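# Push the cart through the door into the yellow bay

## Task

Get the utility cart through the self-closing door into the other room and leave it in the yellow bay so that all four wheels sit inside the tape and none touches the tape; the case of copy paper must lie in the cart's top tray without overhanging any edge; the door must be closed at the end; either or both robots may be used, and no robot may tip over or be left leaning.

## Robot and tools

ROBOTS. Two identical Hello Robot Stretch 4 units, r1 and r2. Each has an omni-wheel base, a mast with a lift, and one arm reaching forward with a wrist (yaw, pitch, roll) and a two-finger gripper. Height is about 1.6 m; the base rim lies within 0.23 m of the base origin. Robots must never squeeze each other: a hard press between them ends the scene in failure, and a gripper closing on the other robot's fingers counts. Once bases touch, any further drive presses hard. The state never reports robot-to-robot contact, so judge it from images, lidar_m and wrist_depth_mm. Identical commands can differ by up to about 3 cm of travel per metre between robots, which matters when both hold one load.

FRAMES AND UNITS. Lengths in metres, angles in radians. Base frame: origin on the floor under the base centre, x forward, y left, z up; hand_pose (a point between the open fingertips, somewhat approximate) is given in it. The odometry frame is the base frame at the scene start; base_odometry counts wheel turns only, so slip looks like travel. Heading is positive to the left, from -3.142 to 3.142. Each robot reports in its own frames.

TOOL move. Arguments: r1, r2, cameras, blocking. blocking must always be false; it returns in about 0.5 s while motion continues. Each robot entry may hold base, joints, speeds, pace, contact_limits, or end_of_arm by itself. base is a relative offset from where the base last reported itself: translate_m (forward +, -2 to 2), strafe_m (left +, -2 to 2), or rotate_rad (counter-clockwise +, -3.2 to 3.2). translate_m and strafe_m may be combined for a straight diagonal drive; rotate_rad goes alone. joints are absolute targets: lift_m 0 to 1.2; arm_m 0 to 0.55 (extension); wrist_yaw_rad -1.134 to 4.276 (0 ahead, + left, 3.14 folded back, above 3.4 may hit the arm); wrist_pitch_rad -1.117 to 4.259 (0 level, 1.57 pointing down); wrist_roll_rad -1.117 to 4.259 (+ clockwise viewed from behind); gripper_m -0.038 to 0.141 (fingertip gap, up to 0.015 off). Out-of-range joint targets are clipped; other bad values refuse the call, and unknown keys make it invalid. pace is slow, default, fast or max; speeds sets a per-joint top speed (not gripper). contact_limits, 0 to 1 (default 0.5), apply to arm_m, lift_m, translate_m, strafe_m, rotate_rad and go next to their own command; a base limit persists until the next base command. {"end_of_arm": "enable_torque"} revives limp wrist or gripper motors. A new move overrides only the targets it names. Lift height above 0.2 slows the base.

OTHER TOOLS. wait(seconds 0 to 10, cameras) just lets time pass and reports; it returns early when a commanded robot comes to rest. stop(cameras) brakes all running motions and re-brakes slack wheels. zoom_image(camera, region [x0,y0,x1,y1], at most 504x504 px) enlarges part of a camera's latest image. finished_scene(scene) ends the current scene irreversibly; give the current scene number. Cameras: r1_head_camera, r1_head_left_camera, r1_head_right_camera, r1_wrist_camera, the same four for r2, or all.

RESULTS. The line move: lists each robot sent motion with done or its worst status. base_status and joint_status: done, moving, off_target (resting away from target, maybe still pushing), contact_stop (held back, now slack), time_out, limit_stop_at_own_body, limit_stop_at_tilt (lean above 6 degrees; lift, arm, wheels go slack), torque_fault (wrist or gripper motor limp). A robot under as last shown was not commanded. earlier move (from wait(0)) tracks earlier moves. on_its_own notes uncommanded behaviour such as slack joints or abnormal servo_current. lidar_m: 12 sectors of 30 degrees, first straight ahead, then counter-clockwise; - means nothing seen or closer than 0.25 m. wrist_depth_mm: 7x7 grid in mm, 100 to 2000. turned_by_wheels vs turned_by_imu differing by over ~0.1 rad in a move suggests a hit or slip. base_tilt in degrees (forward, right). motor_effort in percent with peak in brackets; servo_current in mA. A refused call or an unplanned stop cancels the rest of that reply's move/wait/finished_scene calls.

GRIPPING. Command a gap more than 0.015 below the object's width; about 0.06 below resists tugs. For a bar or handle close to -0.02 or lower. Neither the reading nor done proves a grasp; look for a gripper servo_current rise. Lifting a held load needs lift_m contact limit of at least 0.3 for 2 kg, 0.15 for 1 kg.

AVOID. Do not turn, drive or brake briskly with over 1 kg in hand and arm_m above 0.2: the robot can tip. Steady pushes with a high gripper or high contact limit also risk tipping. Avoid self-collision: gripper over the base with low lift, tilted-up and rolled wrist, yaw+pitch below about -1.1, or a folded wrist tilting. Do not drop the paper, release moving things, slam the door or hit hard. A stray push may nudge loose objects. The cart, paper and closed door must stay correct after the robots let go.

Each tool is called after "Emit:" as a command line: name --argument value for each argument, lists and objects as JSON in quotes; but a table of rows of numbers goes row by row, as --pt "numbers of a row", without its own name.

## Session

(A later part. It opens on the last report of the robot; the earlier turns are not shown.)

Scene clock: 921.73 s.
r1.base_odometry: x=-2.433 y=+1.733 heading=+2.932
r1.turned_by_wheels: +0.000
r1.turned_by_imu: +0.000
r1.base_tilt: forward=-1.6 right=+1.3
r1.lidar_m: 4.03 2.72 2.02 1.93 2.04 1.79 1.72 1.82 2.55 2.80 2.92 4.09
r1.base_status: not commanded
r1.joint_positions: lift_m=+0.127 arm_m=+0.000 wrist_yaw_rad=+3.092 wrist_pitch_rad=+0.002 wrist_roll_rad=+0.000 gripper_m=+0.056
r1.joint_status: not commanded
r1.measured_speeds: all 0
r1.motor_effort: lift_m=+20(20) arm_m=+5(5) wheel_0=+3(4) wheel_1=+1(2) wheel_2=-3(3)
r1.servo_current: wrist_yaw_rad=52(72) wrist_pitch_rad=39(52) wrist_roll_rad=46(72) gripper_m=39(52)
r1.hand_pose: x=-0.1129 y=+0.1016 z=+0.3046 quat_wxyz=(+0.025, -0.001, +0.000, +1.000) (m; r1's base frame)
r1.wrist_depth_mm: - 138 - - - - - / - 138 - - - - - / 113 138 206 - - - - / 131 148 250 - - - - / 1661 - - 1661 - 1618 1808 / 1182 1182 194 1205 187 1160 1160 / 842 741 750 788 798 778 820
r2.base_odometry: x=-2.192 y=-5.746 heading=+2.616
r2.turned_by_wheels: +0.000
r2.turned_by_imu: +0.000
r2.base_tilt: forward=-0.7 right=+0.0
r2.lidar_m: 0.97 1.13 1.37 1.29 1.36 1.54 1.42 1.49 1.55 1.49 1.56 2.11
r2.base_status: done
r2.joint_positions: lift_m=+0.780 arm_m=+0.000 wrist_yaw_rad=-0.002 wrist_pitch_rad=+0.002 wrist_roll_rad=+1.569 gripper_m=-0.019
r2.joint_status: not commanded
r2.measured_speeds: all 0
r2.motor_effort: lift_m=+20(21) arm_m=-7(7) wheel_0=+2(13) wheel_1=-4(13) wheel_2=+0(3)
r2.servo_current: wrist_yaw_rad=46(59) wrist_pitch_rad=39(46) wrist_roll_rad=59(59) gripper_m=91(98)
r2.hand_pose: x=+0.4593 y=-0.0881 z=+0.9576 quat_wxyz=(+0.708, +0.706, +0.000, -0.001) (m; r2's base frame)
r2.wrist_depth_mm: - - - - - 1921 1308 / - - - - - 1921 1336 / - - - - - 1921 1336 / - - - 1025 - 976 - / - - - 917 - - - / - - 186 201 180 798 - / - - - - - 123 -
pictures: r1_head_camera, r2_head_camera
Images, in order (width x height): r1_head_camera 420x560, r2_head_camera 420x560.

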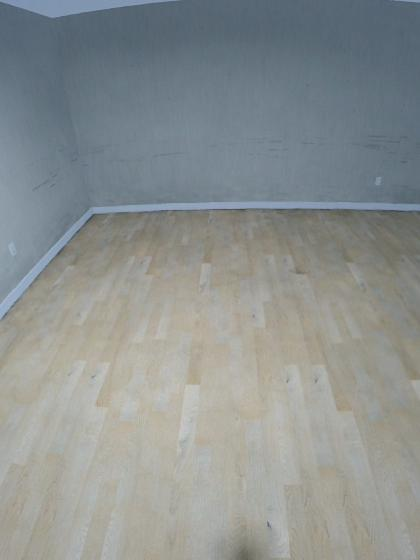

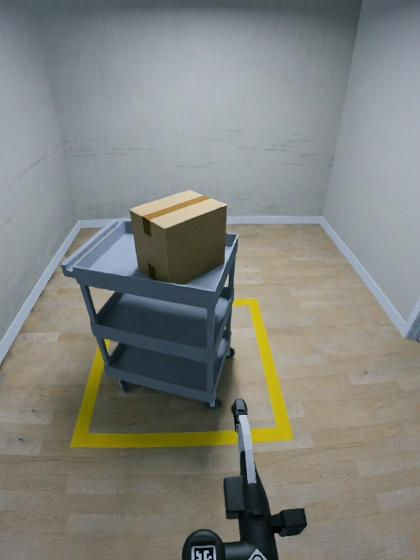

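Emit:
zoom_image --camera "r2_head_camera" --region '[50, 170, 260, 320]'

Scaled by 2.400 from the camera's 420x560 image, which has a finer 1200x1600 frame.

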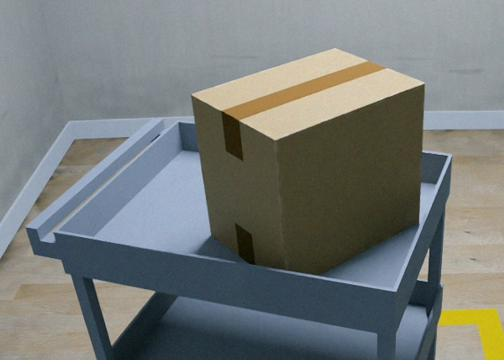

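Emit:
finished_scene --scene 1

The scene is finished: the task was done.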